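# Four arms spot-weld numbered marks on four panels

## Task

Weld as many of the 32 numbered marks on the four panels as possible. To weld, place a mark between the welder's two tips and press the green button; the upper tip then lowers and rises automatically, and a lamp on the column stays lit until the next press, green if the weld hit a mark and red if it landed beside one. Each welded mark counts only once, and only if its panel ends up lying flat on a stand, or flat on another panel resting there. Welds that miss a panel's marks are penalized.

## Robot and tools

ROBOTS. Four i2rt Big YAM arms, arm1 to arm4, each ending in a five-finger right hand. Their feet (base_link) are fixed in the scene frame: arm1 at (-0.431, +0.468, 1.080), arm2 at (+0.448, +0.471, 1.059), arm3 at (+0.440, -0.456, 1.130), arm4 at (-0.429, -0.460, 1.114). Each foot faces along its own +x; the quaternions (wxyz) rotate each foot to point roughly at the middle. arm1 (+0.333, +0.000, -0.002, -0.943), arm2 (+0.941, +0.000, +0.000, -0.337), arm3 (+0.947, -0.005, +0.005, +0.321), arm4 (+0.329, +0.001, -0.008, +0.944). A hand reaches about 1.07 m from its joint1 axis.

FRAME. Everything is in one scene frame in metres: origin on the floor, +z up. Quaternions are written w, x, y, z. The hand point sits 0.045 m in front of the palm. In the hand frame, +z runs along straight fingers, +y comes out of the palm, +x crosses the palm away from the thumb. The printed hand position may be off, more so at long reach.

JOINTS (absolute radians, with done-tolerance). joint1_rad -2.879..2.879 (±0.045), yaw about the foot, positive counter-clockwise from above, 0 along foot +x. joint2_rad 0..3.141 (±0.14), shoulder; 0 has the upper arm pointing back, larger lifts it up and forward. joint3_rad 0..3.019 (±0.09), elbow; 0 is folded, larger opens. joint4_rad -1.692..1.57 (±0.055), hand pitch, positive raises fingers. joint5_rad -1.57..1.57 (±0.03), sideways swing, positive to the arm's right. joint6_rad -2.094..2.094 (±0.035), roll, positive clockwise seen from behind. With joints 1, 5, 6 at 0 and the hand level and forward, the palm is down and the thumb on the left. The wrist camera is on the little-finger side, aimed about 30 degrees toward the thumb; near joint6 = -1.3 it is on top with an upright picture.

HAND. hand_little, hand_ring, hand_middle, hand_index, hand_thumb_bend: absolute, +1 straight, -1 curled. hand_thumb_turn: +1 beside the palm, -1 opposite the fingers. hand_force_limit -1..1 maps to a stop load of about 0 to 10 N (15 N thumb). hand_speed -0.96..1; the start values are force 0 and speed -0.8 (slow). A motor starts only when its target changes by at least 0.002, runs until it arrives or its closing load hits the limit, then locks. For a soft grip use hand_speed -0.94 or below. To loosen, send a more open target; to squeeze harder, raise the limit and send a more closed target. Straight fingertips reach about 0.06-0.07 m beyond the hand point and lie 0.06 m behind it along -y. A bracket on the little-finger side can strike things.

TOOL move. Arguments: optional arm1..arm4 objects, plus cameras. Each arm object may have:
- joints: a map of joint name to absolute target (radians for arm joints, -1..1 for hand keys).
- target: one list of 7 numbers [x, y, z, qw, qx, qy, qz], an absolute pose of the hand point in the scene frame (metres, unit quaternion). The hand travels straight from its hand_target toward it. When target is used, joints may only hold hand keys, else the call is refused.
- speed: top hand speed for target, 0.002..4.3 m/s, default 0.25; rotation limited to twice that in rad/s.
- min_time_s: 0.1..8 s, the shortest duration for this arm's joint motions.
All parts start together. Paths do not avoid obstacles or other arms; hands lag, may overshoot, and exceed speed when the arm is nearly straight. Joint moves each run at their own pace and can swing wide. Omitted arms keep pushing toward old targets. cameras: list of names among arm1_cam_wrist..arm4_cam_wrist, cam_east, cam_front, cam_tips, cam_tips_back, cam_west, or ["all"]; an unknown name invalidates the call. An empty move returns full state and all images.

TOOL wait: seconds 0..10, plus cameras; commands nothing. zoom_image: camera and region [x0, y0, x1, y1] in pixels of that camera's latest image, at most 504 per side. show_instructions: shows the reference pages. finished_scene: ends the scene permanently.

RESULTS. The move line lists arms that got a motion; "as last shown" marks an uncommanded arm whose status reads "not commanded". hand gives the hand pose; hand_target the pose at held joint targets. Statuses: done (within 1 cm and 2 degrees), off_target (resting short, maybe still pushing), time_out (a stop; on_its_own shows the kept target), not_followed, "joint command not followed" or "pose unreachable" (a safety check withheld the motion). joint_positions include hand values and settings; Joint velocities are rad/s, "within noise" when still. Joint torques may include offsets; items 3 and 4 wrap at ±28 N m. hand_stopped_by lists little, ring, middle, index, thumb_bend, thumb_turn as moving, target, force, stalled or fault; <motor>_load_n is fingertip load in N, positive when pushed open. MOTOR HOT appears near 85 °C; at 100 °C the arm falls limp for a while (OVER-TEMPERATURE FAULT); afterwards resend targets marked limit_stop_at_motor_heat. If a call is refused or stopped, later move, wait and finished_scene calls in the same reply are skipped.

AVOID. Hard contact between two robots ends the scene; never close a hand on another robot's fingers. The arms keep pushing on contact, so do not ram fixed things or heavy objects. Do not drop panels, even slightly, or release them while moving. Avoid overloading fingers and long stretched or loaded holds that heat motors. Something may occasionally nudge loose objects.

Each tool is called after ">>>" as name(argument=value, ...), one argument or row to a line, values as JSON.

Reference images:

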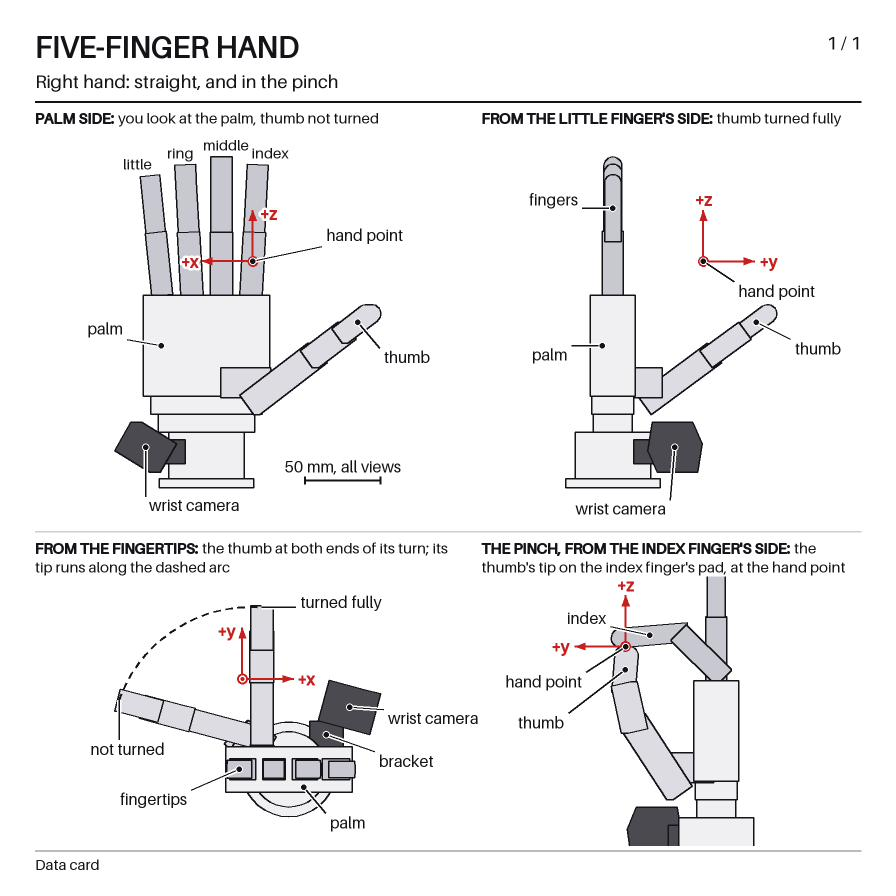

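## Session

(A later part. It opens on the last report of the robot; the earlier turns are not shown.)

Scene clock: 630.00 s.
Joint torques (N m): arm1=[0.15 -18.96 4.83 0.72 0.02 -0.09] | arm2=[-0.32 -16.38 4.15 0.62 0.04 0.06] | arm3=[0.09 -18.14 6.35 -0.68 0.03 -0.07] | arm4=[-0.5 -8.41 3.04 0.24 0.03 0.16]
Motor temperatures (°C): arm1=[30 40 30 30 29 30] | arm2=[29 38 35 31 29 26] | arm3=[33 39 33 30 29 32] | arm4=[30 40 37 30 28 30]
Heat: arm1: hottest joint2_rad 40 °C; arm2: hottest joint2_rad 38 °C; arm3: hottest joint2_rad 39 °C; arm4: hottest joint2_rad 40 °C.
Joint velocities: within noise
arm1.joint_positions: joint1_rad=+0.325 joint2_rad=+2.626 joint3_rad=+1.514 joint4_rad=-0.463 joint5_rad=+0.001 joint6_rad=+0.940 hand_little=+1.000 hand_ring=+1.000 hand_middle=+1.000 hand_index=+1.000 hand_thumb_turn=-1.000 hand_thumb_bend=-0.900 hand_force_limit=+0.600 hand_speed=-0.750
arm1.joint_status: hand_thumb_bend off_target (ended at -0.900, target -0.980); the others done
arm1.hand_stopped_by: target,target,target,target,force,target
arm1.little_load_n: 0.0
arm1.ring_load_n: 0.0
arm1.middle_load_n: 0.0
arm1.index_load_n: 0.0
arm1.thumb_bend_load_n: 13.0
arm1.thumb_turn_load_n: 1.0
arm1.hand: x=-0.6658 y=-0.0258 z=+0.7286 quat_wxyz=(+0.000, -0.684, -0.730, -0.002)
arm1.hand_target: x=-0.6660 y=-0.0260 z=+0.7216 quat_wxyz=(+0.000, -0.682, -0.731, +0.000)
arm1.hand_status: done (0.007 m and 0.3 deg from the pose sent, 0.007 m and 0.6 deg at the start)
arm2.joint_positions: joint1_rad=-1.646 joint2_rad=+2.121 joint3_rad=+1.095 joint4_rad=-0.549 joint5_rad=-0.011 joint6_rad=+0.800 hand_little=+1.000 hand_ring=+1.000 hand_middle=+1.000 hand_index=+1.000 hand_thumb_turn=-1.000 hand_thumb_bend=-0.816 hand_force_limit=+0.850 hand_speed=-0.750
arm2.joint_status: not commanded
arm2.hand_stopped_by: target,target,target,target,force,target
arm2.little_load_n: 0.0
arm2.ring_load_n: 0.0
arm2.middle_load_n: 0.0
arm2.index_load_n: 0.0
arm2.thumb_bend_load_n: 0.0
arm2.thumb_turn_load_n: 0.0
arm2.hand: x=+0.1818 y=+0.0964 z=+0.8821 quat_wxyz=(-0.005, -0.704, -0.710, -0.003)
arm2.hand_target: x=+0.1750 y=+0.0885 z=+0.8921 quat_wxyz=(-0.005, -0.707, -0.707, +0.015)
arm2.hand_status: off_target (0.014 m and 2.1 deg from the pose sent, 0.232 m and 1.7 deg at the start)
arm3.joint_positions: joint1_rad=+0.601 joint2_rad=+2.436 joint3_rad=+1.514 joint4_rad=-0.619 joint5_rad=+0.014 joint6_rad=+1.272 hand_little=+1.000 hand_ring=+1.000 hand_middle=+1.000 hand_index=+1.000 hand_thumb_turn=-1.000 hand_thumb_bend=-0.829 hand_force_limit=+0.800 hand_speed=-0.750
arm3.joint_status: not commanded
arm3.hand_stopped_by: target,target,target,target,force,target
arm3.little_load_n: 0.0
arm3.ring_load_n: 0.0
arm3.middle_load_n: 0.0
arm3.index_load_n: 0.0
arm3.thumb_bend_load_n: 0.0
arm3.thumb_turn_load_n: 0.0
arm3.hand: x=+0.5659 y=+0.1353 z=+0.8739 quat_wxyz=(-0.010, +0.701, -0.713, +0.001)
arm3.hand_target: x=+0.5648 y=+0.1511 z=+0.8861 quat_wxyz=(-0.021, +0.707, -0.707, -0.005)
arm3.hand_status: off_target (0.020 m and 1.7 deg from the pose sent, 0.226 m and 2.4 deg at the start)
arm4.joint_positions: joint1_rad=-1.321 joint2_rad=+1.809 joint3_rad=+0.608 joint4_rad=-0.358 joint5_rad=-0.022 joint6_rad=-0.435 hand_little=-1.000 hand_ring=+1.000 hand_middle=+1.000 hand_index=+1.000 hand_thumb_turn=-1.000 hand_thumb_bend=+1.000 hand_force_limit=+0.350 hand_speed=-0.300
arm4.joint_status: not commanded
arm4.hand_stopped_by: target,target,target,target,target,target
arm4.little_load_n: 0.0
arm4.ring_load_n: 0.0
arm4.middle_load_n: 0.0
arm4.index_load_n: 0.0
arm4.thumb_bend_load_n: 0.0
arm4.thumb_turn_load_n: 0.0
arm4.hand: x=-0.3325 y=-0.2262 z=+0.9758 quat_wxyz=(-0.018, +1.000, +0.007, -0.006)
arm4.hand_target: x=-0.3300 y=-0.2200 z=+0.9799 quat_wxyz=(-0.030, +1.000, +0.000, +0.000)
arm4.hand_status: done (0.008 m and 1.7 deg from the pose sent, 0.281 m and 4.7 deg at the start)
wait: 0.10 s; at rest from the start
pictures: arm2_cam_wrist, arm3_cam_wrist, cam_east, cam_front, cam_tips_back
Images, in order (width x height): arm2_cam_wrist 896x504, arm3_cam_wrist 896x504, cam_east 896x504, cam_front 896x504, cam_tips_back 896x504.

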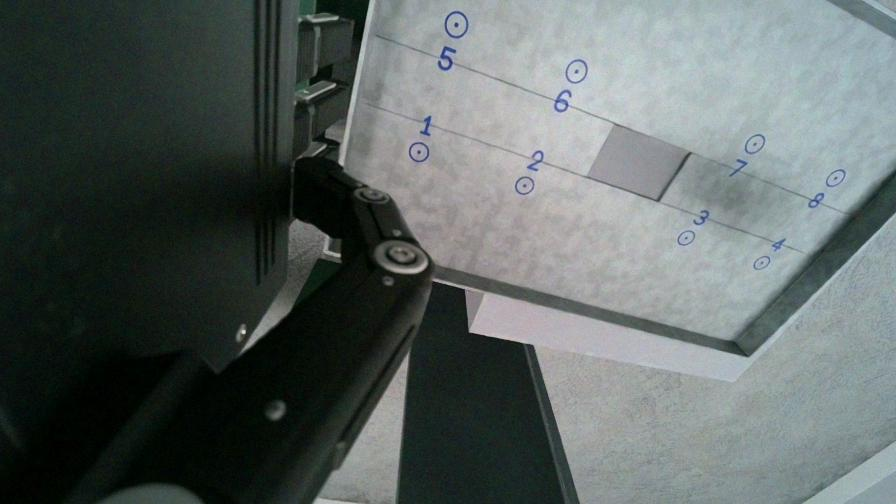

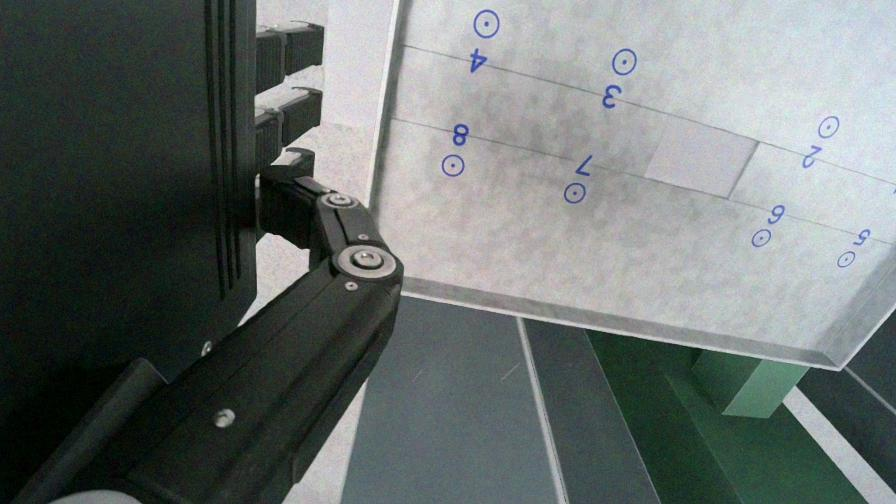

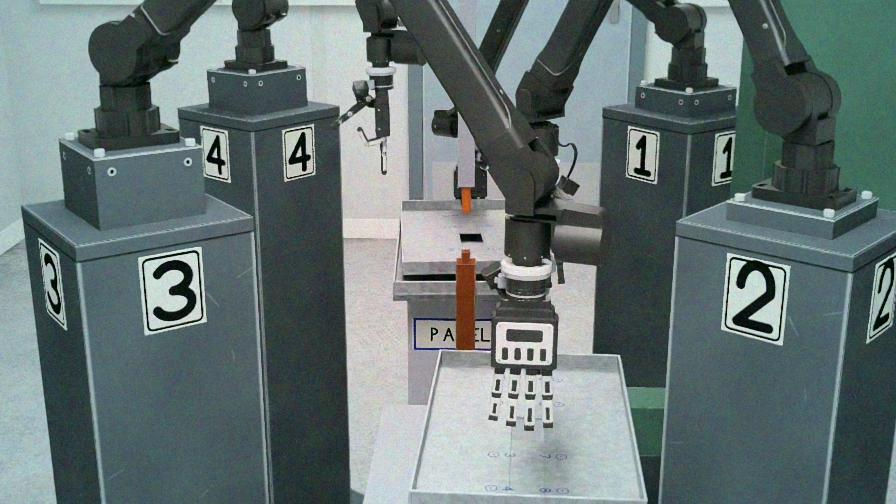

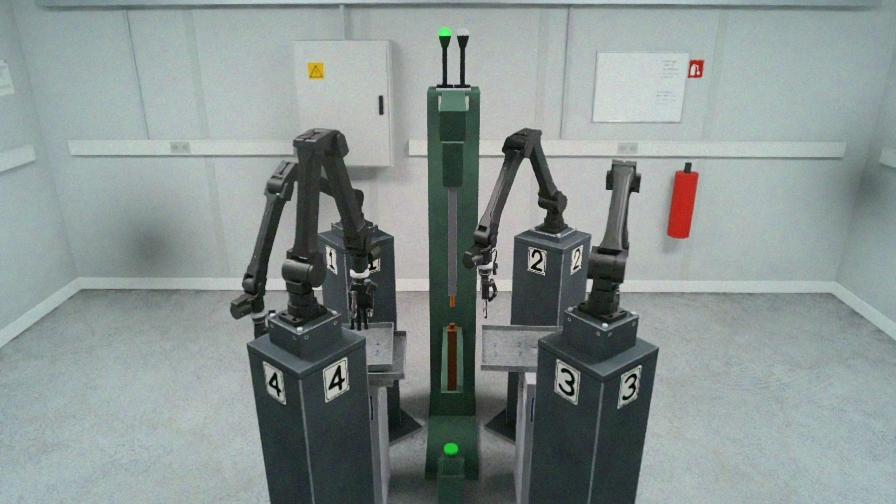

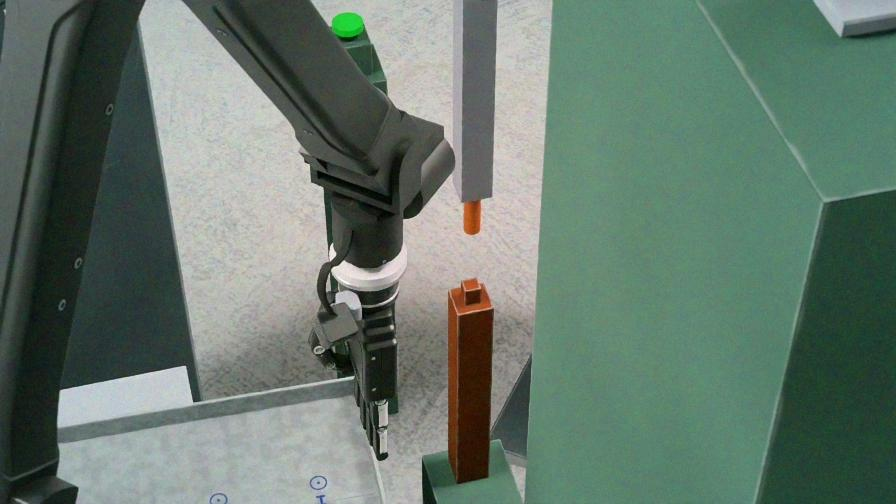

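>>> move(
  cameras=["cam_east", "cam_front", "arm2_cam_wrist", "arm3_cam_wrist"],
)

Scene clock: 631.27 s.
Joint torques (N m): arm1=[0.09 -19.08 4.82 0.68 0.03 -0.09] | arm2=[-0.15 -16.5 4.08 0.69 0.04 0.07] | arm3=[0.5 -17.79 6.12 -0.66 0.03 -0.09] | arm4=[-0.38 -8.35 3.06 0.25 0.03 0.16]
Motor temperatures (°C): arm1=[30 40 30 30 29 30] | arm2=[29 38 34 31 29 26] | arm3=[33 39 34 30 29 32] | arm4=[30 40 37 30 28 30]
Heat: arm1: hottest joint2_rad 40 °C; arm2: hottest joint2_rad 38 °C; arm3: hottest joint2_rad 39 °C; arm4: hottest joint2_rad 40 °C.
Joint velocities: within noise
arm1.joint_positions: joint1_rad=+0.325 joint2_rad=+2.626 joint3_rad=+1.514 joint4_rad=-0.463 joint5_rad=+0.001 joint6_rad=+0.940 hand_little=+1.000 hand_ring=+1.000 hand_middle=+1.000 hand_index=+1.000 hand_thumb_turn=-1.000 hand_thumb_bend=-0.900 hand_force_limit=+0.600 hand_speed=-0.750
arm1.joint_status: hand_thumb_bend off_target (ended at -0.900, target -0.980); the others done
arm1.hand_stopped_by: target,target,target,target,force,target
arm1.little_load_n: 0.0
arm1.ring_load_n: 0.0
arm1.middle_load_n: 0.0
arm1.index_load_n: 0.0
arm1.thumb_bend_load_n: 13.0
arm1.thumb_turn_load_n: 1.0
arm1.hand: x=-0.6658 y=-0.0258 z=+0.7286 quat_wxyz=(+0.000, -0.684, -0.730, -0.002) (m; scene frame)
arm1.hand_target: x=-0.6660 y=-0.0260 z=+0.7216 quat_wxyz=(+0.000, -0.682, -0.731, +0.000) (m; scene frame)
arm1.hand_status: done (0.007 m and 0.3 deg from the pose sent, 0.007 m and 0.6 deg at the start)
arm2.joint_positions: joint1_rad=-1.646 joint2_rad=+2.121 joint3_rad=+1.095 joint4_rad=-0.549 joint5_rad=-0.011 joint6_rad=+0.800 hand_little=+1.000 hand_ring=+1.000 hand_middle=+1.000 hand_index=+1.000 hand_thumb_turn=-1.000 hand_thumb_bend=-0.816 hand_force_limit=+0.850 hand_speed=-0.750
arm2.joint_status: not commanded
arm2.hand_stopped_by: target,target,target,target,force,target
arm2.little_load_n: 0.0
arm2.ring_load_n: 0.0
arm2.middle_load_n: 0.0
arm2.index_load_n: 0.0
arm2.thumb_bend_load_n: 0.0
arm2.thumb_turn_load_n: 0.0
arm2.hand: x=+0.1818 y=+0.0964 z=+0.8821 quat_wxyz=(-0.005, -0.704, -0.710, -0.003) (m; scene frame)
arm2.hand_target: x=+0.1750 y=+0.0885 z=+0.8921 quat_wxyz=(-0.005, -0.707, -0.707, +0.015) (m; scene frame)
arm2.hand_status: off_target (0.014 m and 2.1 deg from the pose sent, 0.232 m and 1.7 deg at the start)
arm3.joint_positions: joint1_rad=+0.601 joint2_rad=+2.436 joint3_rad=+1.514 joint4_rad=-0.619 joint5_rad=+0.014 joint6_rad=+1.272 hand_little=+1.000 hand_ring=+1.000 hand_middle=+1.000 hand_index=+1.000 hand_thumb_turn=-1.000 hand_thumb_bend=-0.829 hand_force_limit=+0.800 hand_speed=-0.750
arm3.joint_status: not commanded
arm3.hand_stopped_by: target,target,target,target,force,target
arm3.little_load_n: 0.0
arm3.ring_load_n: 0.0
arm3.middle_load_n: 0.0
arm3.index_load_n: 0.0
arm3.thumb_bend_load_n: 0.0
arm3.thumb_turn_load_n: 0.0
arm3.hand: x=+0.5659 y=+0.1353 z=+0.8739 quat_wxyz=(-0.010, +0.701, -0.713, +0.001) (m; scene frame)
arm3.hand_target: x=+0.5648 y=+0.1511 z=+0.8861 quat_wxyz=(-0.021, +0.707, -0.707, -0.005) (m; scene frame)
arm3.hand_status: off_target (0.020 m and 1.7 deg from the pose sent, 0.226 m and 2.4 deg at the start)
arm4.joint_positions: joint1_rad=-1.321 joint2_rad=+1.809 joint3_rad=+0.608 joint4_rad=-0.358 joint5_rad=-0.022 joint6_rad=-0.435 hand_little=-1.000 hand_ring=+1.000 hand_middle=+1.000 hand_index=+1.000 hand_thumb_turn=-1.000 hand_thumb_bend=+1.000 hand_force_limit=+0.350 hand_speed=-0.300
arm4.joint_status: not commanded
arm4.hand_stopped_by: target,target,target,target,target,target
arm4.little_load_n: 0.0
arm4.ring_load_n: 0.0
arm4.middle_load_n: 0.0
arm4.index_load_n: 0.0
arm4.thumb_bend_load_n: 0.0
arm4.thumb_turn_load_n: 0.0
arm4.hand: x=-0.3325 y=-0.2262 z=+0.9758 quat_wxyz=(-0.018, +1.000, +0.007, -0.006) (m; scene frame)
arm4.hand_target: x=-0.3300 y=-0.2200 z=+0.9799 quat_wxyz=(-0.030, +1.000, +0.000, +0.000) (m; scene frame)
arm4.hand_status: done (0.008 m and 1.7 deg from the pose sent, 0.281 m and 4.7 deg at the start)
pictures: arm2_cam_wrist, arm3_cam_wrist, cam_east, cam_front
Images, in order (width x height): arm2_cam_wrist 896x504, arm3_cam_wrist 896x504, cam_east 896x504, cam_front 896x504.

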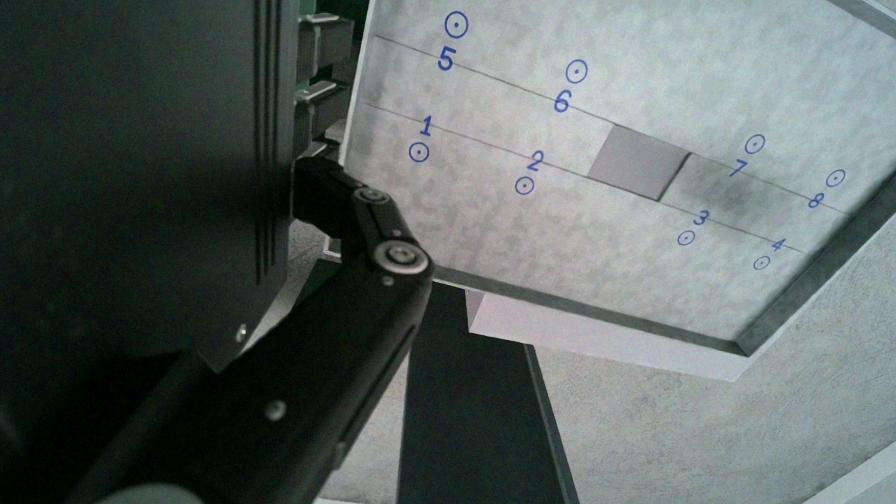

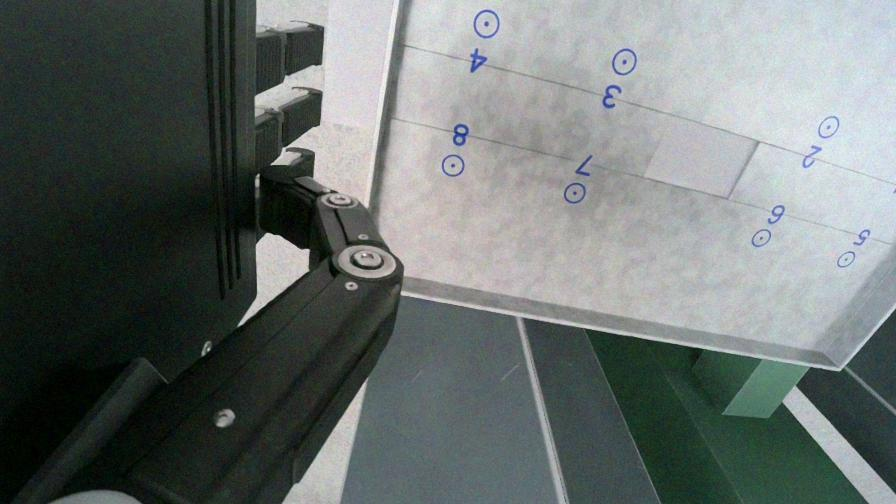

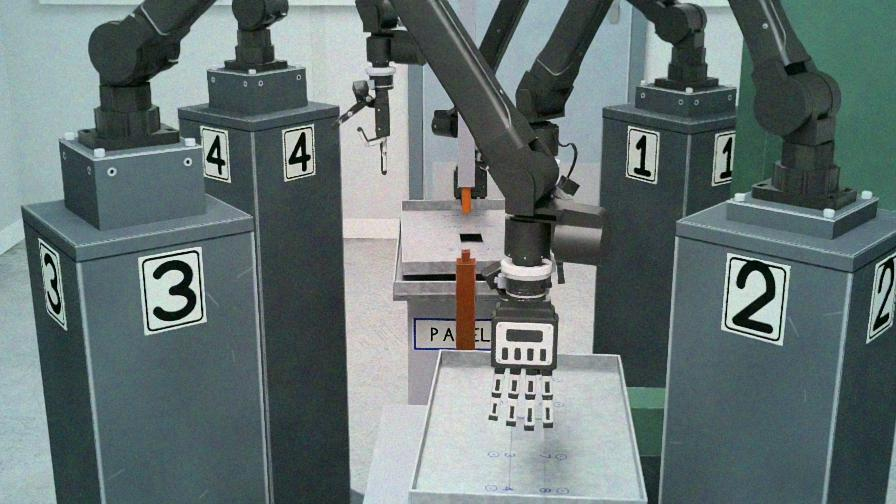

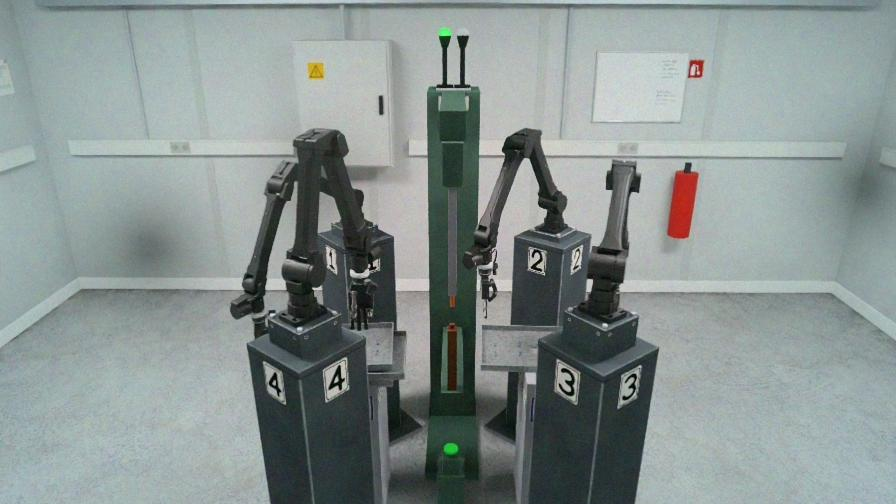

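>>> move(
  arm1={"target": [-0.655, -0.024, 0.81, -0.0764, 0.6782, 0.7274, -0.0713], "speed": 0.12},
  arm2={"target": [0.131, 0.072, 0.80, 0.005, 0.7071, 0.7071, -0.0149], "speed": 0.15, "joints": {"hand_thumb_bend": -0.4, "hand_speed": -0.3}},
  arm3={"target": [0.66, 0.134, 0.83, -0.0205, 0.7071, -0.7071, -0.0053], "speed": 0.15, "joints": {"hand_thumb_bend": -0.4, "hand_speed": -0.3}},
  arm4={"target": [-0.458, -0.012, 0.93, -0.0587, 0.993, 0.035, -0.102], "speed": 0.3, "joints": {"hand_thumb_turn": -1, "hand_speed": -0.3}},
  cameras=["arm2_cam_wrist", "arm1_cam_wrist", "arm4_cam_wrist", "cam_front", "cam_west"],
)

Scene clock: 635.10 s.
Joint torques (N m): arm1=[0.5 -19.78 4.11 0.79 0.17 -0.07] | arm2=[-1.49 -15.56 5.63 0.61 0.02 -0.12] | arm3=[-0.62 -17.73 6.54 0.4 0.03 -0.12] | arm4=[0.03 -12.28 6.04 -0.18 -0.26 0.16]
Motor temperatures (°C): arm1=[30 41 30 30 29 30] | arm2=[29 37 34 31 29 26] | arm3=[33 39 34 30 29 32] | arm4=[30 40 36 30 28 30]
Heat: arm1: hottest joint2_rad 41 °C; arm2: hottest joint2_rad 37 °C; arm3: hottest joint2_rad 39 °C; arm4: hottest joint2_rad 40 °C.
move: arm1 done; arm2 off_target; arm3 off_target; arm4 done
Joint velocities: within noise
arm1.joint_positions: joint1_rad=+0.403 joint2_rad=+2.389 joint3_rad=+1.289 joint4_rad=-0.392 joint5_rad=+0.186 joint6_rad=+1.012 hand_little=+1.000 hand_ring=+1.000 hand_middle=+1.000 hand_index=+1.000 hand_thumb_turn=-1.000 hand_thumb_bend=-0.900 hand_force_limit=+0.600 hand_speed=-0.750
arm1.joint_status: not commanded
arm1.hand_stopped_by: target,target,target,target,force,target
arm1.little_load_n: 0.0
arm1.ring_load_n: 0.0
arm1.middle_load_n: 0.0
arm1.index_load_n: 0.0
arm1.thumb_bend_load_n: 12.5
arm1.thumb_turn_load_n: 1.5
arm1.hand: x=-0.6548 y=-0.0185 z=+0.8040 quat_wxyz=(+0.078, -0.681, -0.726, +0.063)
arm1.hand_target: x=-0.6549 y=-0.0240 z=+0.8100 quat_wxyz=(+0.076, -0.678, -0.727, +0.071)
arm1.hand_status: done (0.008 m and 1.1 deg from the pose sent, 0.082 m and 12.2 deg at the start)
arm2.joint_positions: joint1_rad=-1.671 joint2_rad=+2.355 joint3_rad=+1.259 joint4_rad=-0.468 joint5_rad=-0.011 joint6_rad=+0.780 hand_little=+1.000 hand_ring=+1.000 hand_middle=+1.000 hand_index=+1.000 hand_thumb_turn=-1.000 hand_thumb_bend=-0.400 hand_force_limit=+0.850 hand_speed=-0.300
arm2.joint_status: all done
arm2.hand_stopped_by: target,target,target,target,target,target
arm2.little_load_n: 0.0
arm2.ring_load_n: 0.0
arm2.middle_load_n: 0.0
arm2.index_load_n: 0.0
arm2.thumb_bend_load_n: 0.0
arm2.thumb_turn_load_n: 0.0
arm2.hand: x=+0.1452 y=+0.0769 z=+0.8015 quat_wxyz=(-0.005, -0.706, -0.708, +0.003)
arm2.hand_target: x=+0.1310 y=+0.0723 z=+0.8003 quat_wxyz=(-0.005, -0.707, -0.707, +0.015)
arm2.hand_status: off_target (0.015 m and 1.4 deg from the pose sent, 0.100 m and 2.1 deg at the start)
arm3.joint_positions: joint1_rad=+0.456 joint2_rad=+2.568 joint3_rad=+1.643 joint4_rad=-0.619 joint5_rad=+0.005 joint6_rad=+1.116 hand_little=+1.000 hand_ring=+1.000 hand_middle=+1.000 hand_index=+1.000 hand_thumb_turn=-1.000 hand_thumb_bend=-0.400 hand_force_limit=+0.800 hand_speed=-0.300
arm3.joint_status: all done
arm3.hand_stopped_by: target,target,target,target,target,target
arm3.little_load_n: 0.0
arm3.ring_load_n: 0.0
arm3.middle_load_n: 0.0
arm3.index_load_n: 0.0
arm3.thumb_bend_load_n: 0.0
arm3.thumb_turn_load_n: 0.0
arm3.hand: x=+0.6529 y=+0.1203 z=+0.8277 quat_wxyz=(-0.007, +0.704, -0.710, +0.000)
arm3.hand_target: x=+0.6598 y=+0.1338 z=+0.8304 quat_wxyz=(-0.021, +0.707, -0.707, -0.005)
arm3.hand_status: off_target (0.016 m and 1.7 deg from the pose sent, 0.104 m and 1.7 deg at the start)
arm4.joint_positions: joint1_rad=-0.979 joint2_rad=+2.176 joint3_rad=+1.112 joint4_rad=-0.437 joint5_rad=-0.217 joint6_rad=-0.150 hand_little=-1.000 hand_ring=+1.000 hand_middle=+1.000 hand_index=+1.000 hand_thumb_turn=-1.000 hand_thumb_bend=+1.000 hand_force_limit=+0.350 hand_speed=-0.300
arm4.joint_status: all done
arm4.hand_stopped_by: target,target,target,target,target,target
arm4.little_load_n: 0.0
arm4.ring_load_n: 0.5
arm4.middle_load_n: 0.0
arm4.index_load_n: 0.0
arm4.thumb_bend_load_n: 0.0
arm4.thumb_turn_load_n: 0.0
arm4.hand: x=-0.4569 y=-0.0211 z=+0.9277 quat_wxyz=(-0.055, +0.993, +0.040, -0.102)
arm4.hand_target: x=-0.4580 y=-0.0122 z=+0.9300 quat_wxyz=(-0.059, +0.992, +0.035, -0.102)
arm4.hand_status: done (0.009 m and 0.8 deg from the pose sent, 0.253 m and 12.4 deg at the start)
pictures: arm1_cam_wrist, arm2_cam_wrist, arm4_cam_wrist, cam_front, cam_west
Images, in order (width x height): arm1_cam_wrist 896x504, arm2_cam_wrist 896x504, arm4_cam_wrist 896x504, cam_front 896x504, cam_west 896x504.

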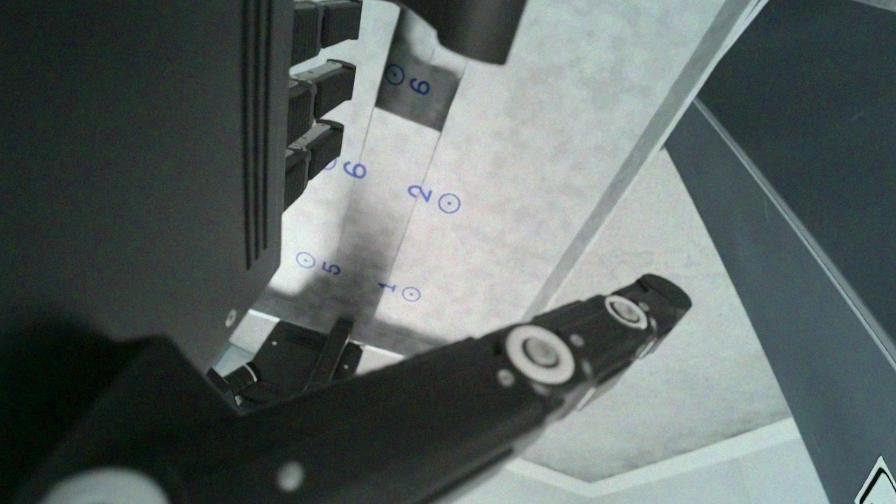

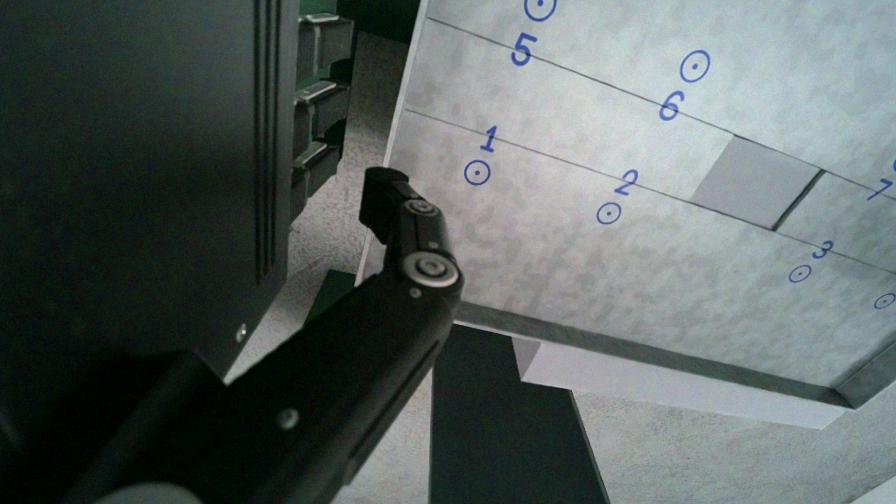

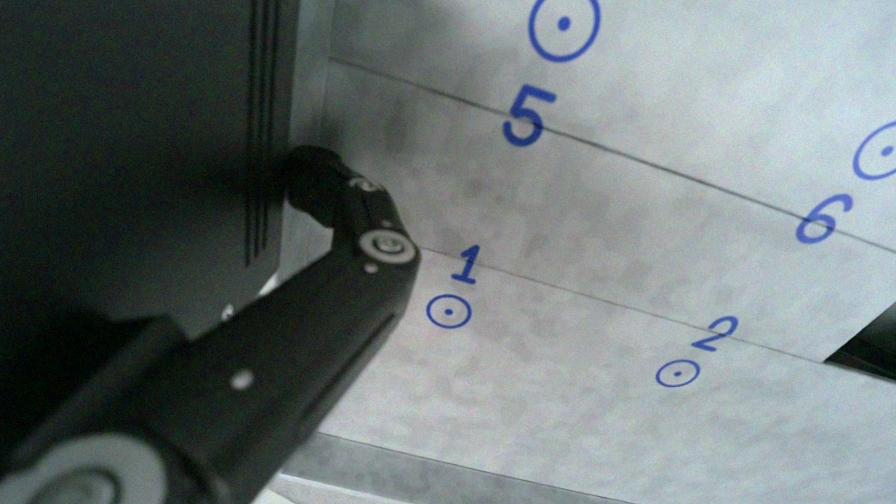

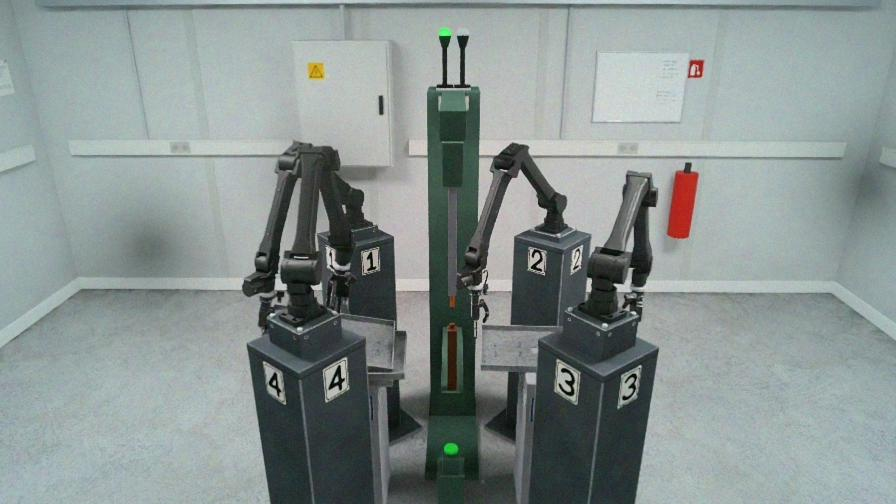

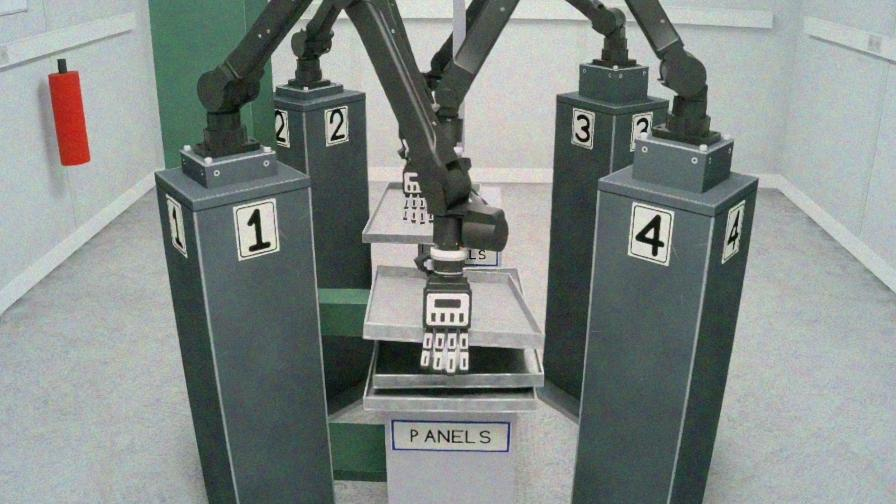

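>>> move(
  arm2={"target": [0.131, 0.078, 0.679, 0.005, 0.7071, 0.7071, -0.0149], "speed": 0.2},
  arm4={"target": [-0.463, -0.026, 0.86, -0.0587, 0.993, 0.035, -0.102], "speed": 0.2, "joints": {"hand_thumb_turn": -1, "hand_speed": -0.3}},
  cameras=["arm2_cam_wrist", "arm1_cam_wrist", "cam_west"],
)

>>> move(
  arm2={"target": [0.160, 0.078, 0.676, 0.005, 0.7071, 0.7071, -0.0149], "speed": 0.08},
  cameras=["arm2_cam_wrist"],
)

Scene clock: 638.90 s.
Joint torques (N m): arm1=[0.56 -19.72 4.08 0.8 0.18 -0.09] | arm2=[-1.26 -17.44 3.96 0.62 0.02 -0.11] | arm3=[-0.73 -16.67 6.53 0.34 0.05 -0.13] | arm4=[0.5 -12.98 4.37 0.32 -0.24 0.17]
Motor temperatures (°C): arm1=[30 41 30 30 29 30] | arm2=[29 37 34 31 29 26] | arm3=[33 39 34 30 29 32] | arm4=[30 40 36 30 28 30]
Heat: arm1: hottest joint2_rad 41 °C; arm2: hottest joint2_rad 37 °C; arm3: hottest joint2_rad 39 °C; arm4: hottest joint2_rad 40 °C.
move: arm2 off_target; arm4 off_target
Joint velocities: within noise
arm1, arm3: as last shown
arm2.joint_positions: joint1_rad=-1.678 joint2_rad=+2.654 joint3_rad=+1.401 joint4_rad=-0.322 joint5_rad=-0.011 joint6_rad=+0.771 hand_little=+1.000 hand_ring=+1.000 hand_middle=+1.000 hand_index=+1.000 hand_thumb_turn=-1.000 hand_thumb_bend=-0.400 hand_force_limit=+0.850 hand_speed=-0.300
arm2.joint_status: not commanded
arm2.hand_stopped_by: target,target,target,target,target,target
arm2.little_load_n: 0.0
arm2.ring_load_n: 0.0
arm2.middle_load_n: 0.0
arm2.index_load_n: 0.0
arm2.thumb_bend_load_n: 0.0
arm2.thumb_turn_load_n: -0.5
arm2.hand: x=+0.1481 y=+0.0845 z=+0.6760 quat_wxyz=(-0.006, -0.705, -0.709, -0.002)
arm2.hand_target: x=+0.1311 y=+0.0783 z=+0.6793 quat_wxyz=(-0.005, -0.707, -0.707, +0.015)
arm2.hand_status: off_target (0.019 m and 2.0 deg from the pose sent, 0.123 m and 1.4 deg at the start)
arm3.hand: x=+0.6529 y=+0.1203 z=+0.8277 quat_wxyz=(-0.007, +0.705, -0.710, +0.000)
arm4.joint_positions: joint1_rad=-0.979 joint2_rad=+2.334 joint3_rad=+1.112 joint4_rad=-0.295 joint5_rad=-0.217 joint6_rad=-0.142 hand_little=-1.000 hand_ring=+1.000 hand_middle=+1.000 hand_index=+1.000 hand_thumb_turn=-1.000 hand_thumb_bend=+1.000 hand_force_limit=+0.350 hand_speed=-0.300
arm4.joint_status: all done
arm4.hand_stopped_by: target,target,target,target,target,target
arm4.little_load_n: 0.0
arm4.ring_load_n: 0.0
arm4.middle_load_n: 0.0
arm4.index_load_n: 0.0
arm4.thumb_bend_load_n: 0.0
arm4.thumb_turn_load_n: 0.0
arm4.hand: x=-0.4587 y=-0.0391 z=+0.8574 quat_wxyz=(-0.046, +0.993, +0.035, -0.103)
arm4.hand_target: x=-0.4630 y=-0.0263 z=+0.8602 quat_wxyz=(-0.059, +0.992, +0.035, -0.102)
arm4.hand_status: off_target (0.014 m and 1.4 deg from the pose sent, 0.068 m and 0.8 deg at the start)
pictures: arm1_cam_wrist, arm2_cam_wrist, cam_west
Images, in order (width x height): arm1_cam_wrist 896x504, arm2_cam_wrist 896x504, cam_west 896x504.

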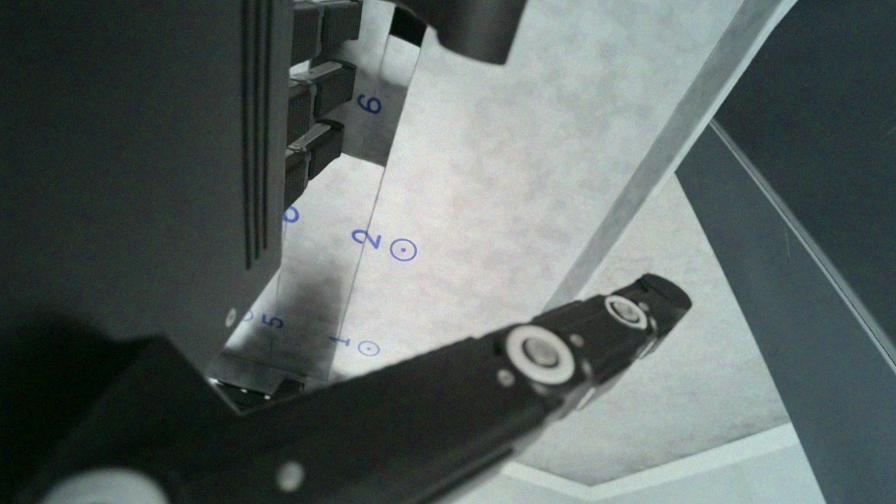

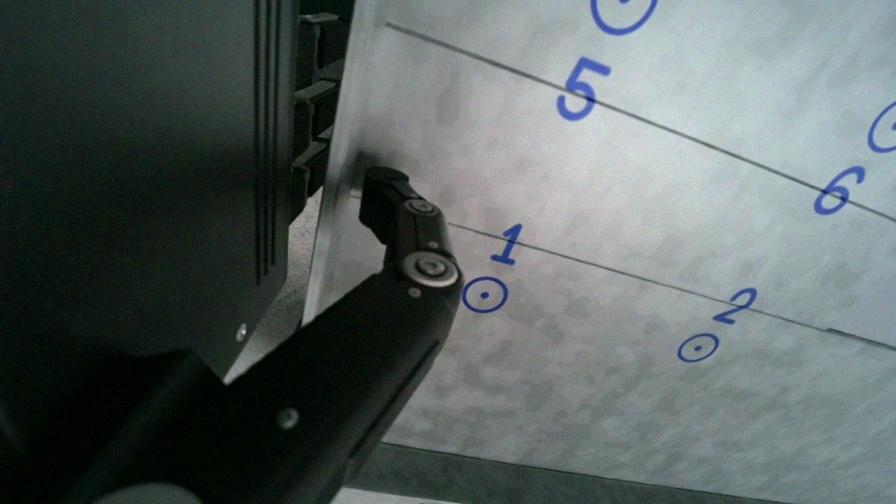

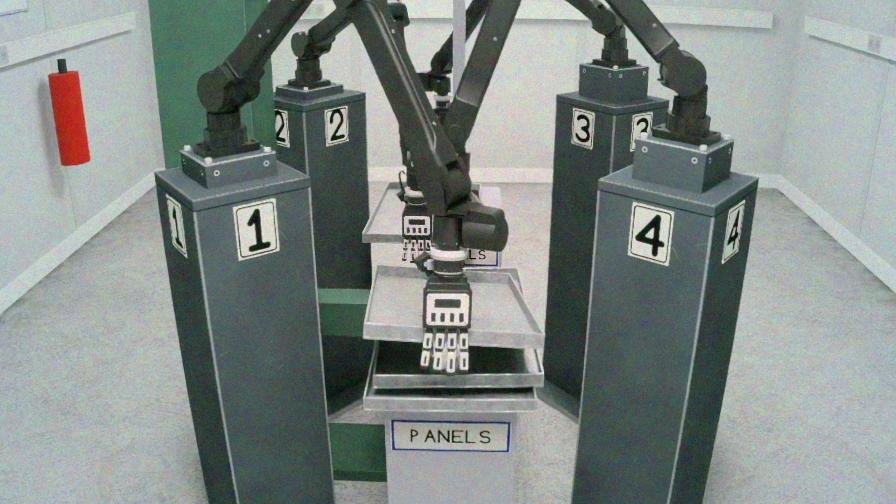

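Scene clock: 639.93 s.
Joint torques (N m): arm1=[0.38 -19.72 4.1 0.84 0.17 -0.08] | arm2=[0.79 -17.67 2.32 0.64 0.04 0.08] | arm3=[-0.09 -17.9 6.46 0.42 -0.05 -0.09] | arm4=[0.56 -12.98 4.36 0.32 -0.24 0.16]
Motor temperatures (°C): arm1=[30 41 30 30 29 30] | arm2=[29 37 34 31 29 26] | arm3=[33 39 34 30 29 32] | arm4=[30 40 36 30 28 30]
Heat: arm1: hottest joint2_rad 41 °C; arm2: hottest joint2_rad 37 °C; arm3: hottest joint2_rad 39 °C; arm4: hottest joint2_rad 40 °C.
move: arm2 off_target
Joint velocities: within noise
arm1, arm3, arm4: as last shown
arm2.joint_positions: joint1_rad=-1.664 joint2_rad=+2.654 joint3_rad=+1.358 joint4_rad=-0.267 joint5_rad=-0.011 joint6_rad=+0.793 hand_little=+1.000 hand_ring=+1.000 hand_middle=+1.000 hand_index=+1.000 hand_thumb_turn=-1.000 hand_thumb_bend=-0.400 hand_force_limit=+0.850 hand_speed=-0.300
arm2.joint_status: not commanded
arm2.hand_stopped_by: target,target,target,target,target,target
arm2.little_load_n: 0.0
arm2.ring_load_n: 0.0
arm2.middle_load_n: 0.0
arm2.index_load_n: 0.0
arm2.thumb_bend_load_n: 0.0
arm2.thumb_turn_load_n: 0.0
arm2.hand: x=+0.1614 y=+0.0881 z=+0.6710 quat_wxyz=(-0.006, -0.708, -0.706, +0.004)
arm2.hand_target: x=+0.1602 y=+0.0781 z=+0.6760 quat_wxyz=(-0.005, -0.707, -0.707, +0.015)
arm2.hand_status: off_target (0.011 m and 1.3 deg from the pose sent, 0.014 m and 2.0 deg at the start)
arm3.little_load_n: 0.5
Images, in order (width x height): arm2_cam_wrist 896x504.

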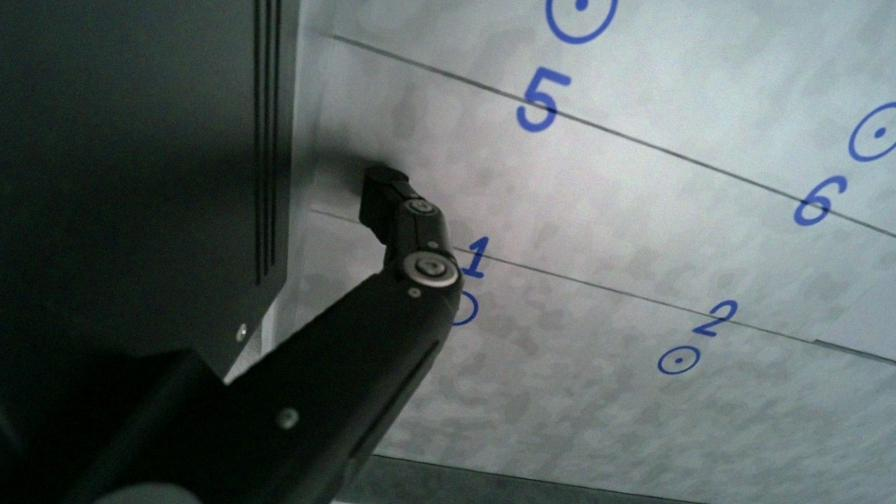

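>>> move(
  arm2={"joints": {"hand_thumb_bend": -0.98, "hand_force_limit": 0.7, "hand_speed": -0.75}},
  arm4={"target": [-0.479, -0.0295, 0.764, -0.0587, 0.993, 0.035, -0.102], "speed": 0.1},
  cameras=["arm1_cam_wrist", "cam_west", "arm2_cam_wrist", "arm3_cam_wrist"],
)

Scene clock: 642.57 s.
Joint torques (N m): arm1=[1.79 -21.95 4.94 0.62 -0.3 -0.08] | arm2=[0.85 -17.9 2.24 0.65 0.05 -0.11] | arm3=[-0.38 -17.44 6.48 0.31 0 -0.14] | arm4=[2.32 -6.59 5.75 1.44 -0.35 0.1]
Motor temperatures (°C): arm1=[30 41 30 30 29 30] | arm2=[29 37 34 31 29 26] | arm3=[33 40 35 30 29 32] | arm4=[30 39 36 30 28 30]
Heat: arm1: hottest joint2_rad 41 °C; arm2: hottest joint2_rad 37 °C; arm3: hottest joint2_rad 40 °C; arm4: hottest joint2_rad 39 °C.
move: arm2 off_target; arm4 off_target
Joint velocities: within noise
arm1, arm3: as last shown
arm1.joint_positions: joint1_rad=+0.387 joint2_rad=+2.418 joint3_rad=+1.272 joint4_rad=-0.390 joint5_rad=+0.200 joint6_rad=+1.012 hand_little=+1.000 hand_ring=+1.000 hand_middle=+1.000 hand_index=+1.000 hand_thumb_turn=-1.000 hand_thumb_bend=-0.900 hand_force_limit=+0.600 hand_speed=-0.750
arm1.ring_load_n: 0.5
arm1.thumb_bend_load_n: 13.5
arm1.hand: x=-0.6545 y=+0.0061 z=+0.7856 quat_wxyz=(+0.091, -0.686, -0.721, +0.042)
arm2.joint_positions: joint1_rad=-1.664 joint2_rad=+2.654 joint3_rad=+1.358 joint4_rad=-0.266 joint5_rad=-0.011 joint6_rad=+0.807 hand_little=+1.000 hand_ring=+1.000 hand_middle=+1.000 hand_index=+1.000 hand_thumb_turn=-1.000 hand_thumb_bend=-0.831 hand_force_limit=+0.700 hand_speed=-0.750
arm2.joint_status: hand_thumb_bend off_target (ended at -0.831, target -0.980); the others done
arm2.hand_stopped_by: target,target,target,target,force,target
arm2.little_load_n: 0.0
arm2.ring_load_n: 0.0
arm2.middle_load_n: 0.0
arm2.index_load_n: 0.0
arm2.thumb_bend_load_n: 12.0
arm2.thumb_turn_load_n: 2.0
arm2.hand: x=+0.1608 y=+0.0870 z=+0.6710 quat_wxyz=(-0.006, -0.714, -0.701, +0.004)
arm2.hand_target: x=+0.1602 y=+0.0782 z=+0.6760 quat_wxyz=(-0.005, -0.707, -0.707, +0.015)
arm2.hand_status: not commanded
arm3.little_load_n: 0.0
arm4.joint_positions: joint1_rad=-0.967 joint2_rad=+2.462 joint3_rad=+1.175 joint4_rad=-0.173 joint5_rad=-0.211 joint6_rad=-0.103 hand_little=-1.000 hand_ring=+0.999 hand_middle=+1.000 hand_index=+1.000 hand_thumb_turn=-1.000 hand_thumb_bend=+1.000 hand_force_limit=+0.350 hand_speed=-0.300
arm4.joint_status: not commanded
arm4.hand_stopped_by: target,target,target,target,target,target
arm4.little_load_n: 0.0
arm4.ring_load_n: -6.0
arm4.middle_load_n: 0.0
arm4.index_load_n: -0.5
arm4.thumb_bend_load_n: 0.0
arm4.thumb_turn_load_n: 0.0
arm4.hand: x=-0.4635 y=-0.0198 z=+0.8061 quat_wxyz=(-0.072, +0.992, +0.025, -0.098)
arm4.hand_target: x=-0.4777 y=-0.0329 z=+0.7681 quat_wxyz=(-0.059, +0.992, +0.035, -0.102)
arm4.hand_status: off_target (0.046 m and 2.0 deg from the pose sent, 0.096 m and 1.4 deg at the start)
pictures: arm1_cam_wrist, arm2_cam_wrist, arm3_cam_wrist, cam_west
Images, in order (width x height): arm1_cam_wrist 896x504, arm2_cam_wrist 896x504, arm3_cam_wrist 896x504, cam_west 896x504.

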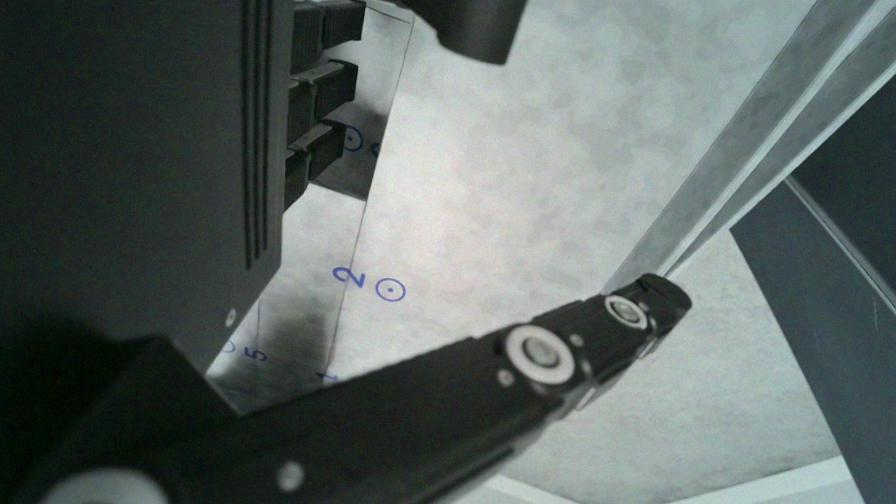

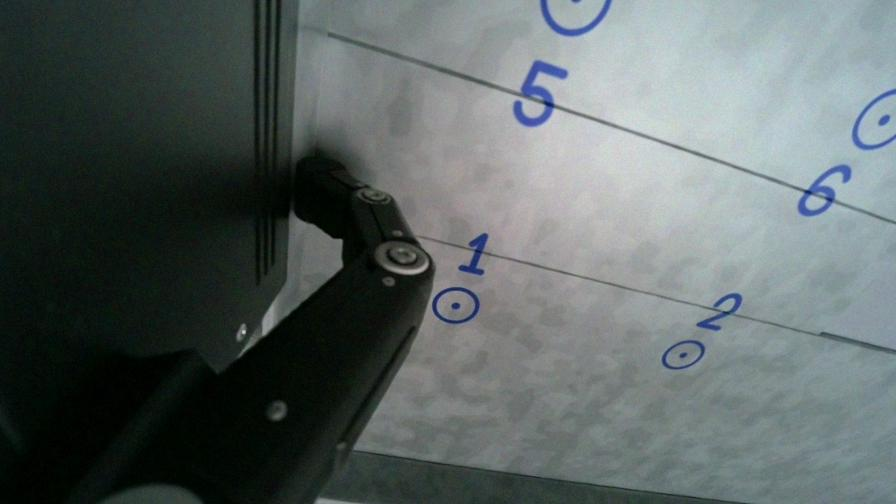

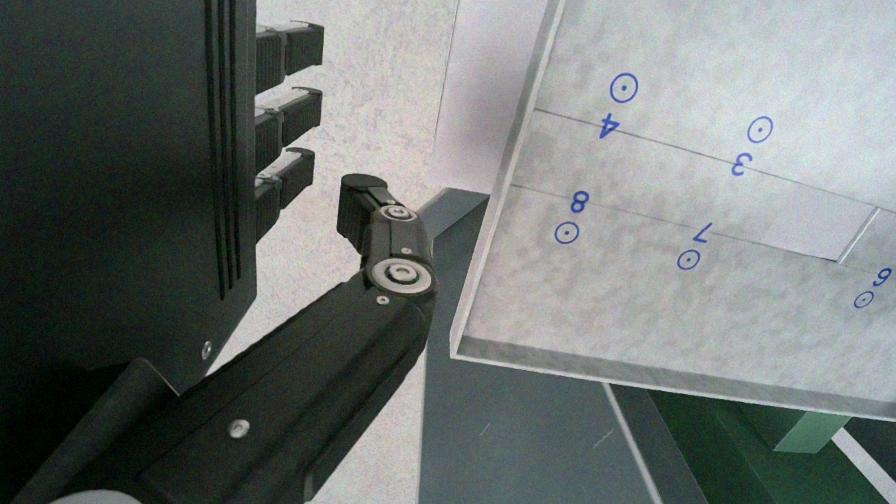

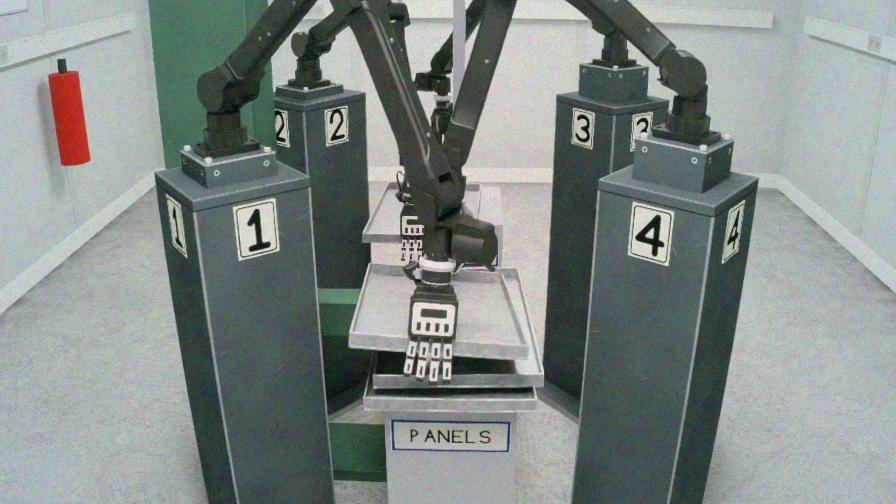

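>>> zoom_image(
  camera="arm1_cam_wrist",
  region=[200, 0, 500, 300],
)

>>> zoom_image(
  camera="cam_west",
  region=[330, 200, 560, 420],
)

Scaled by 1.680.

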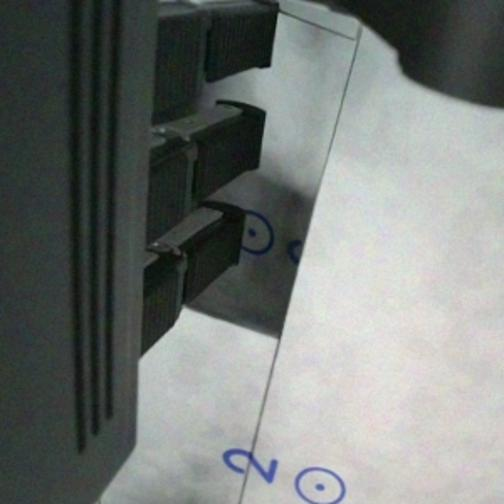

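Scaled by 2.191.

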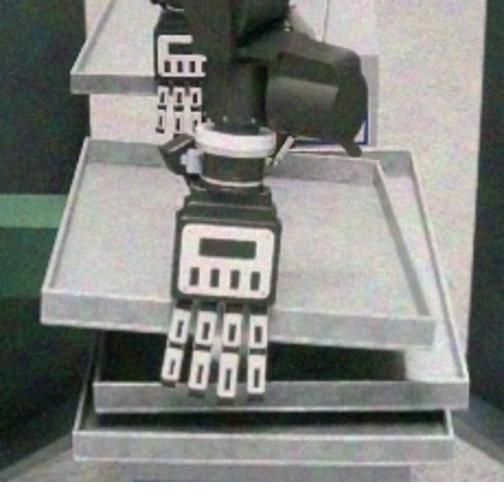

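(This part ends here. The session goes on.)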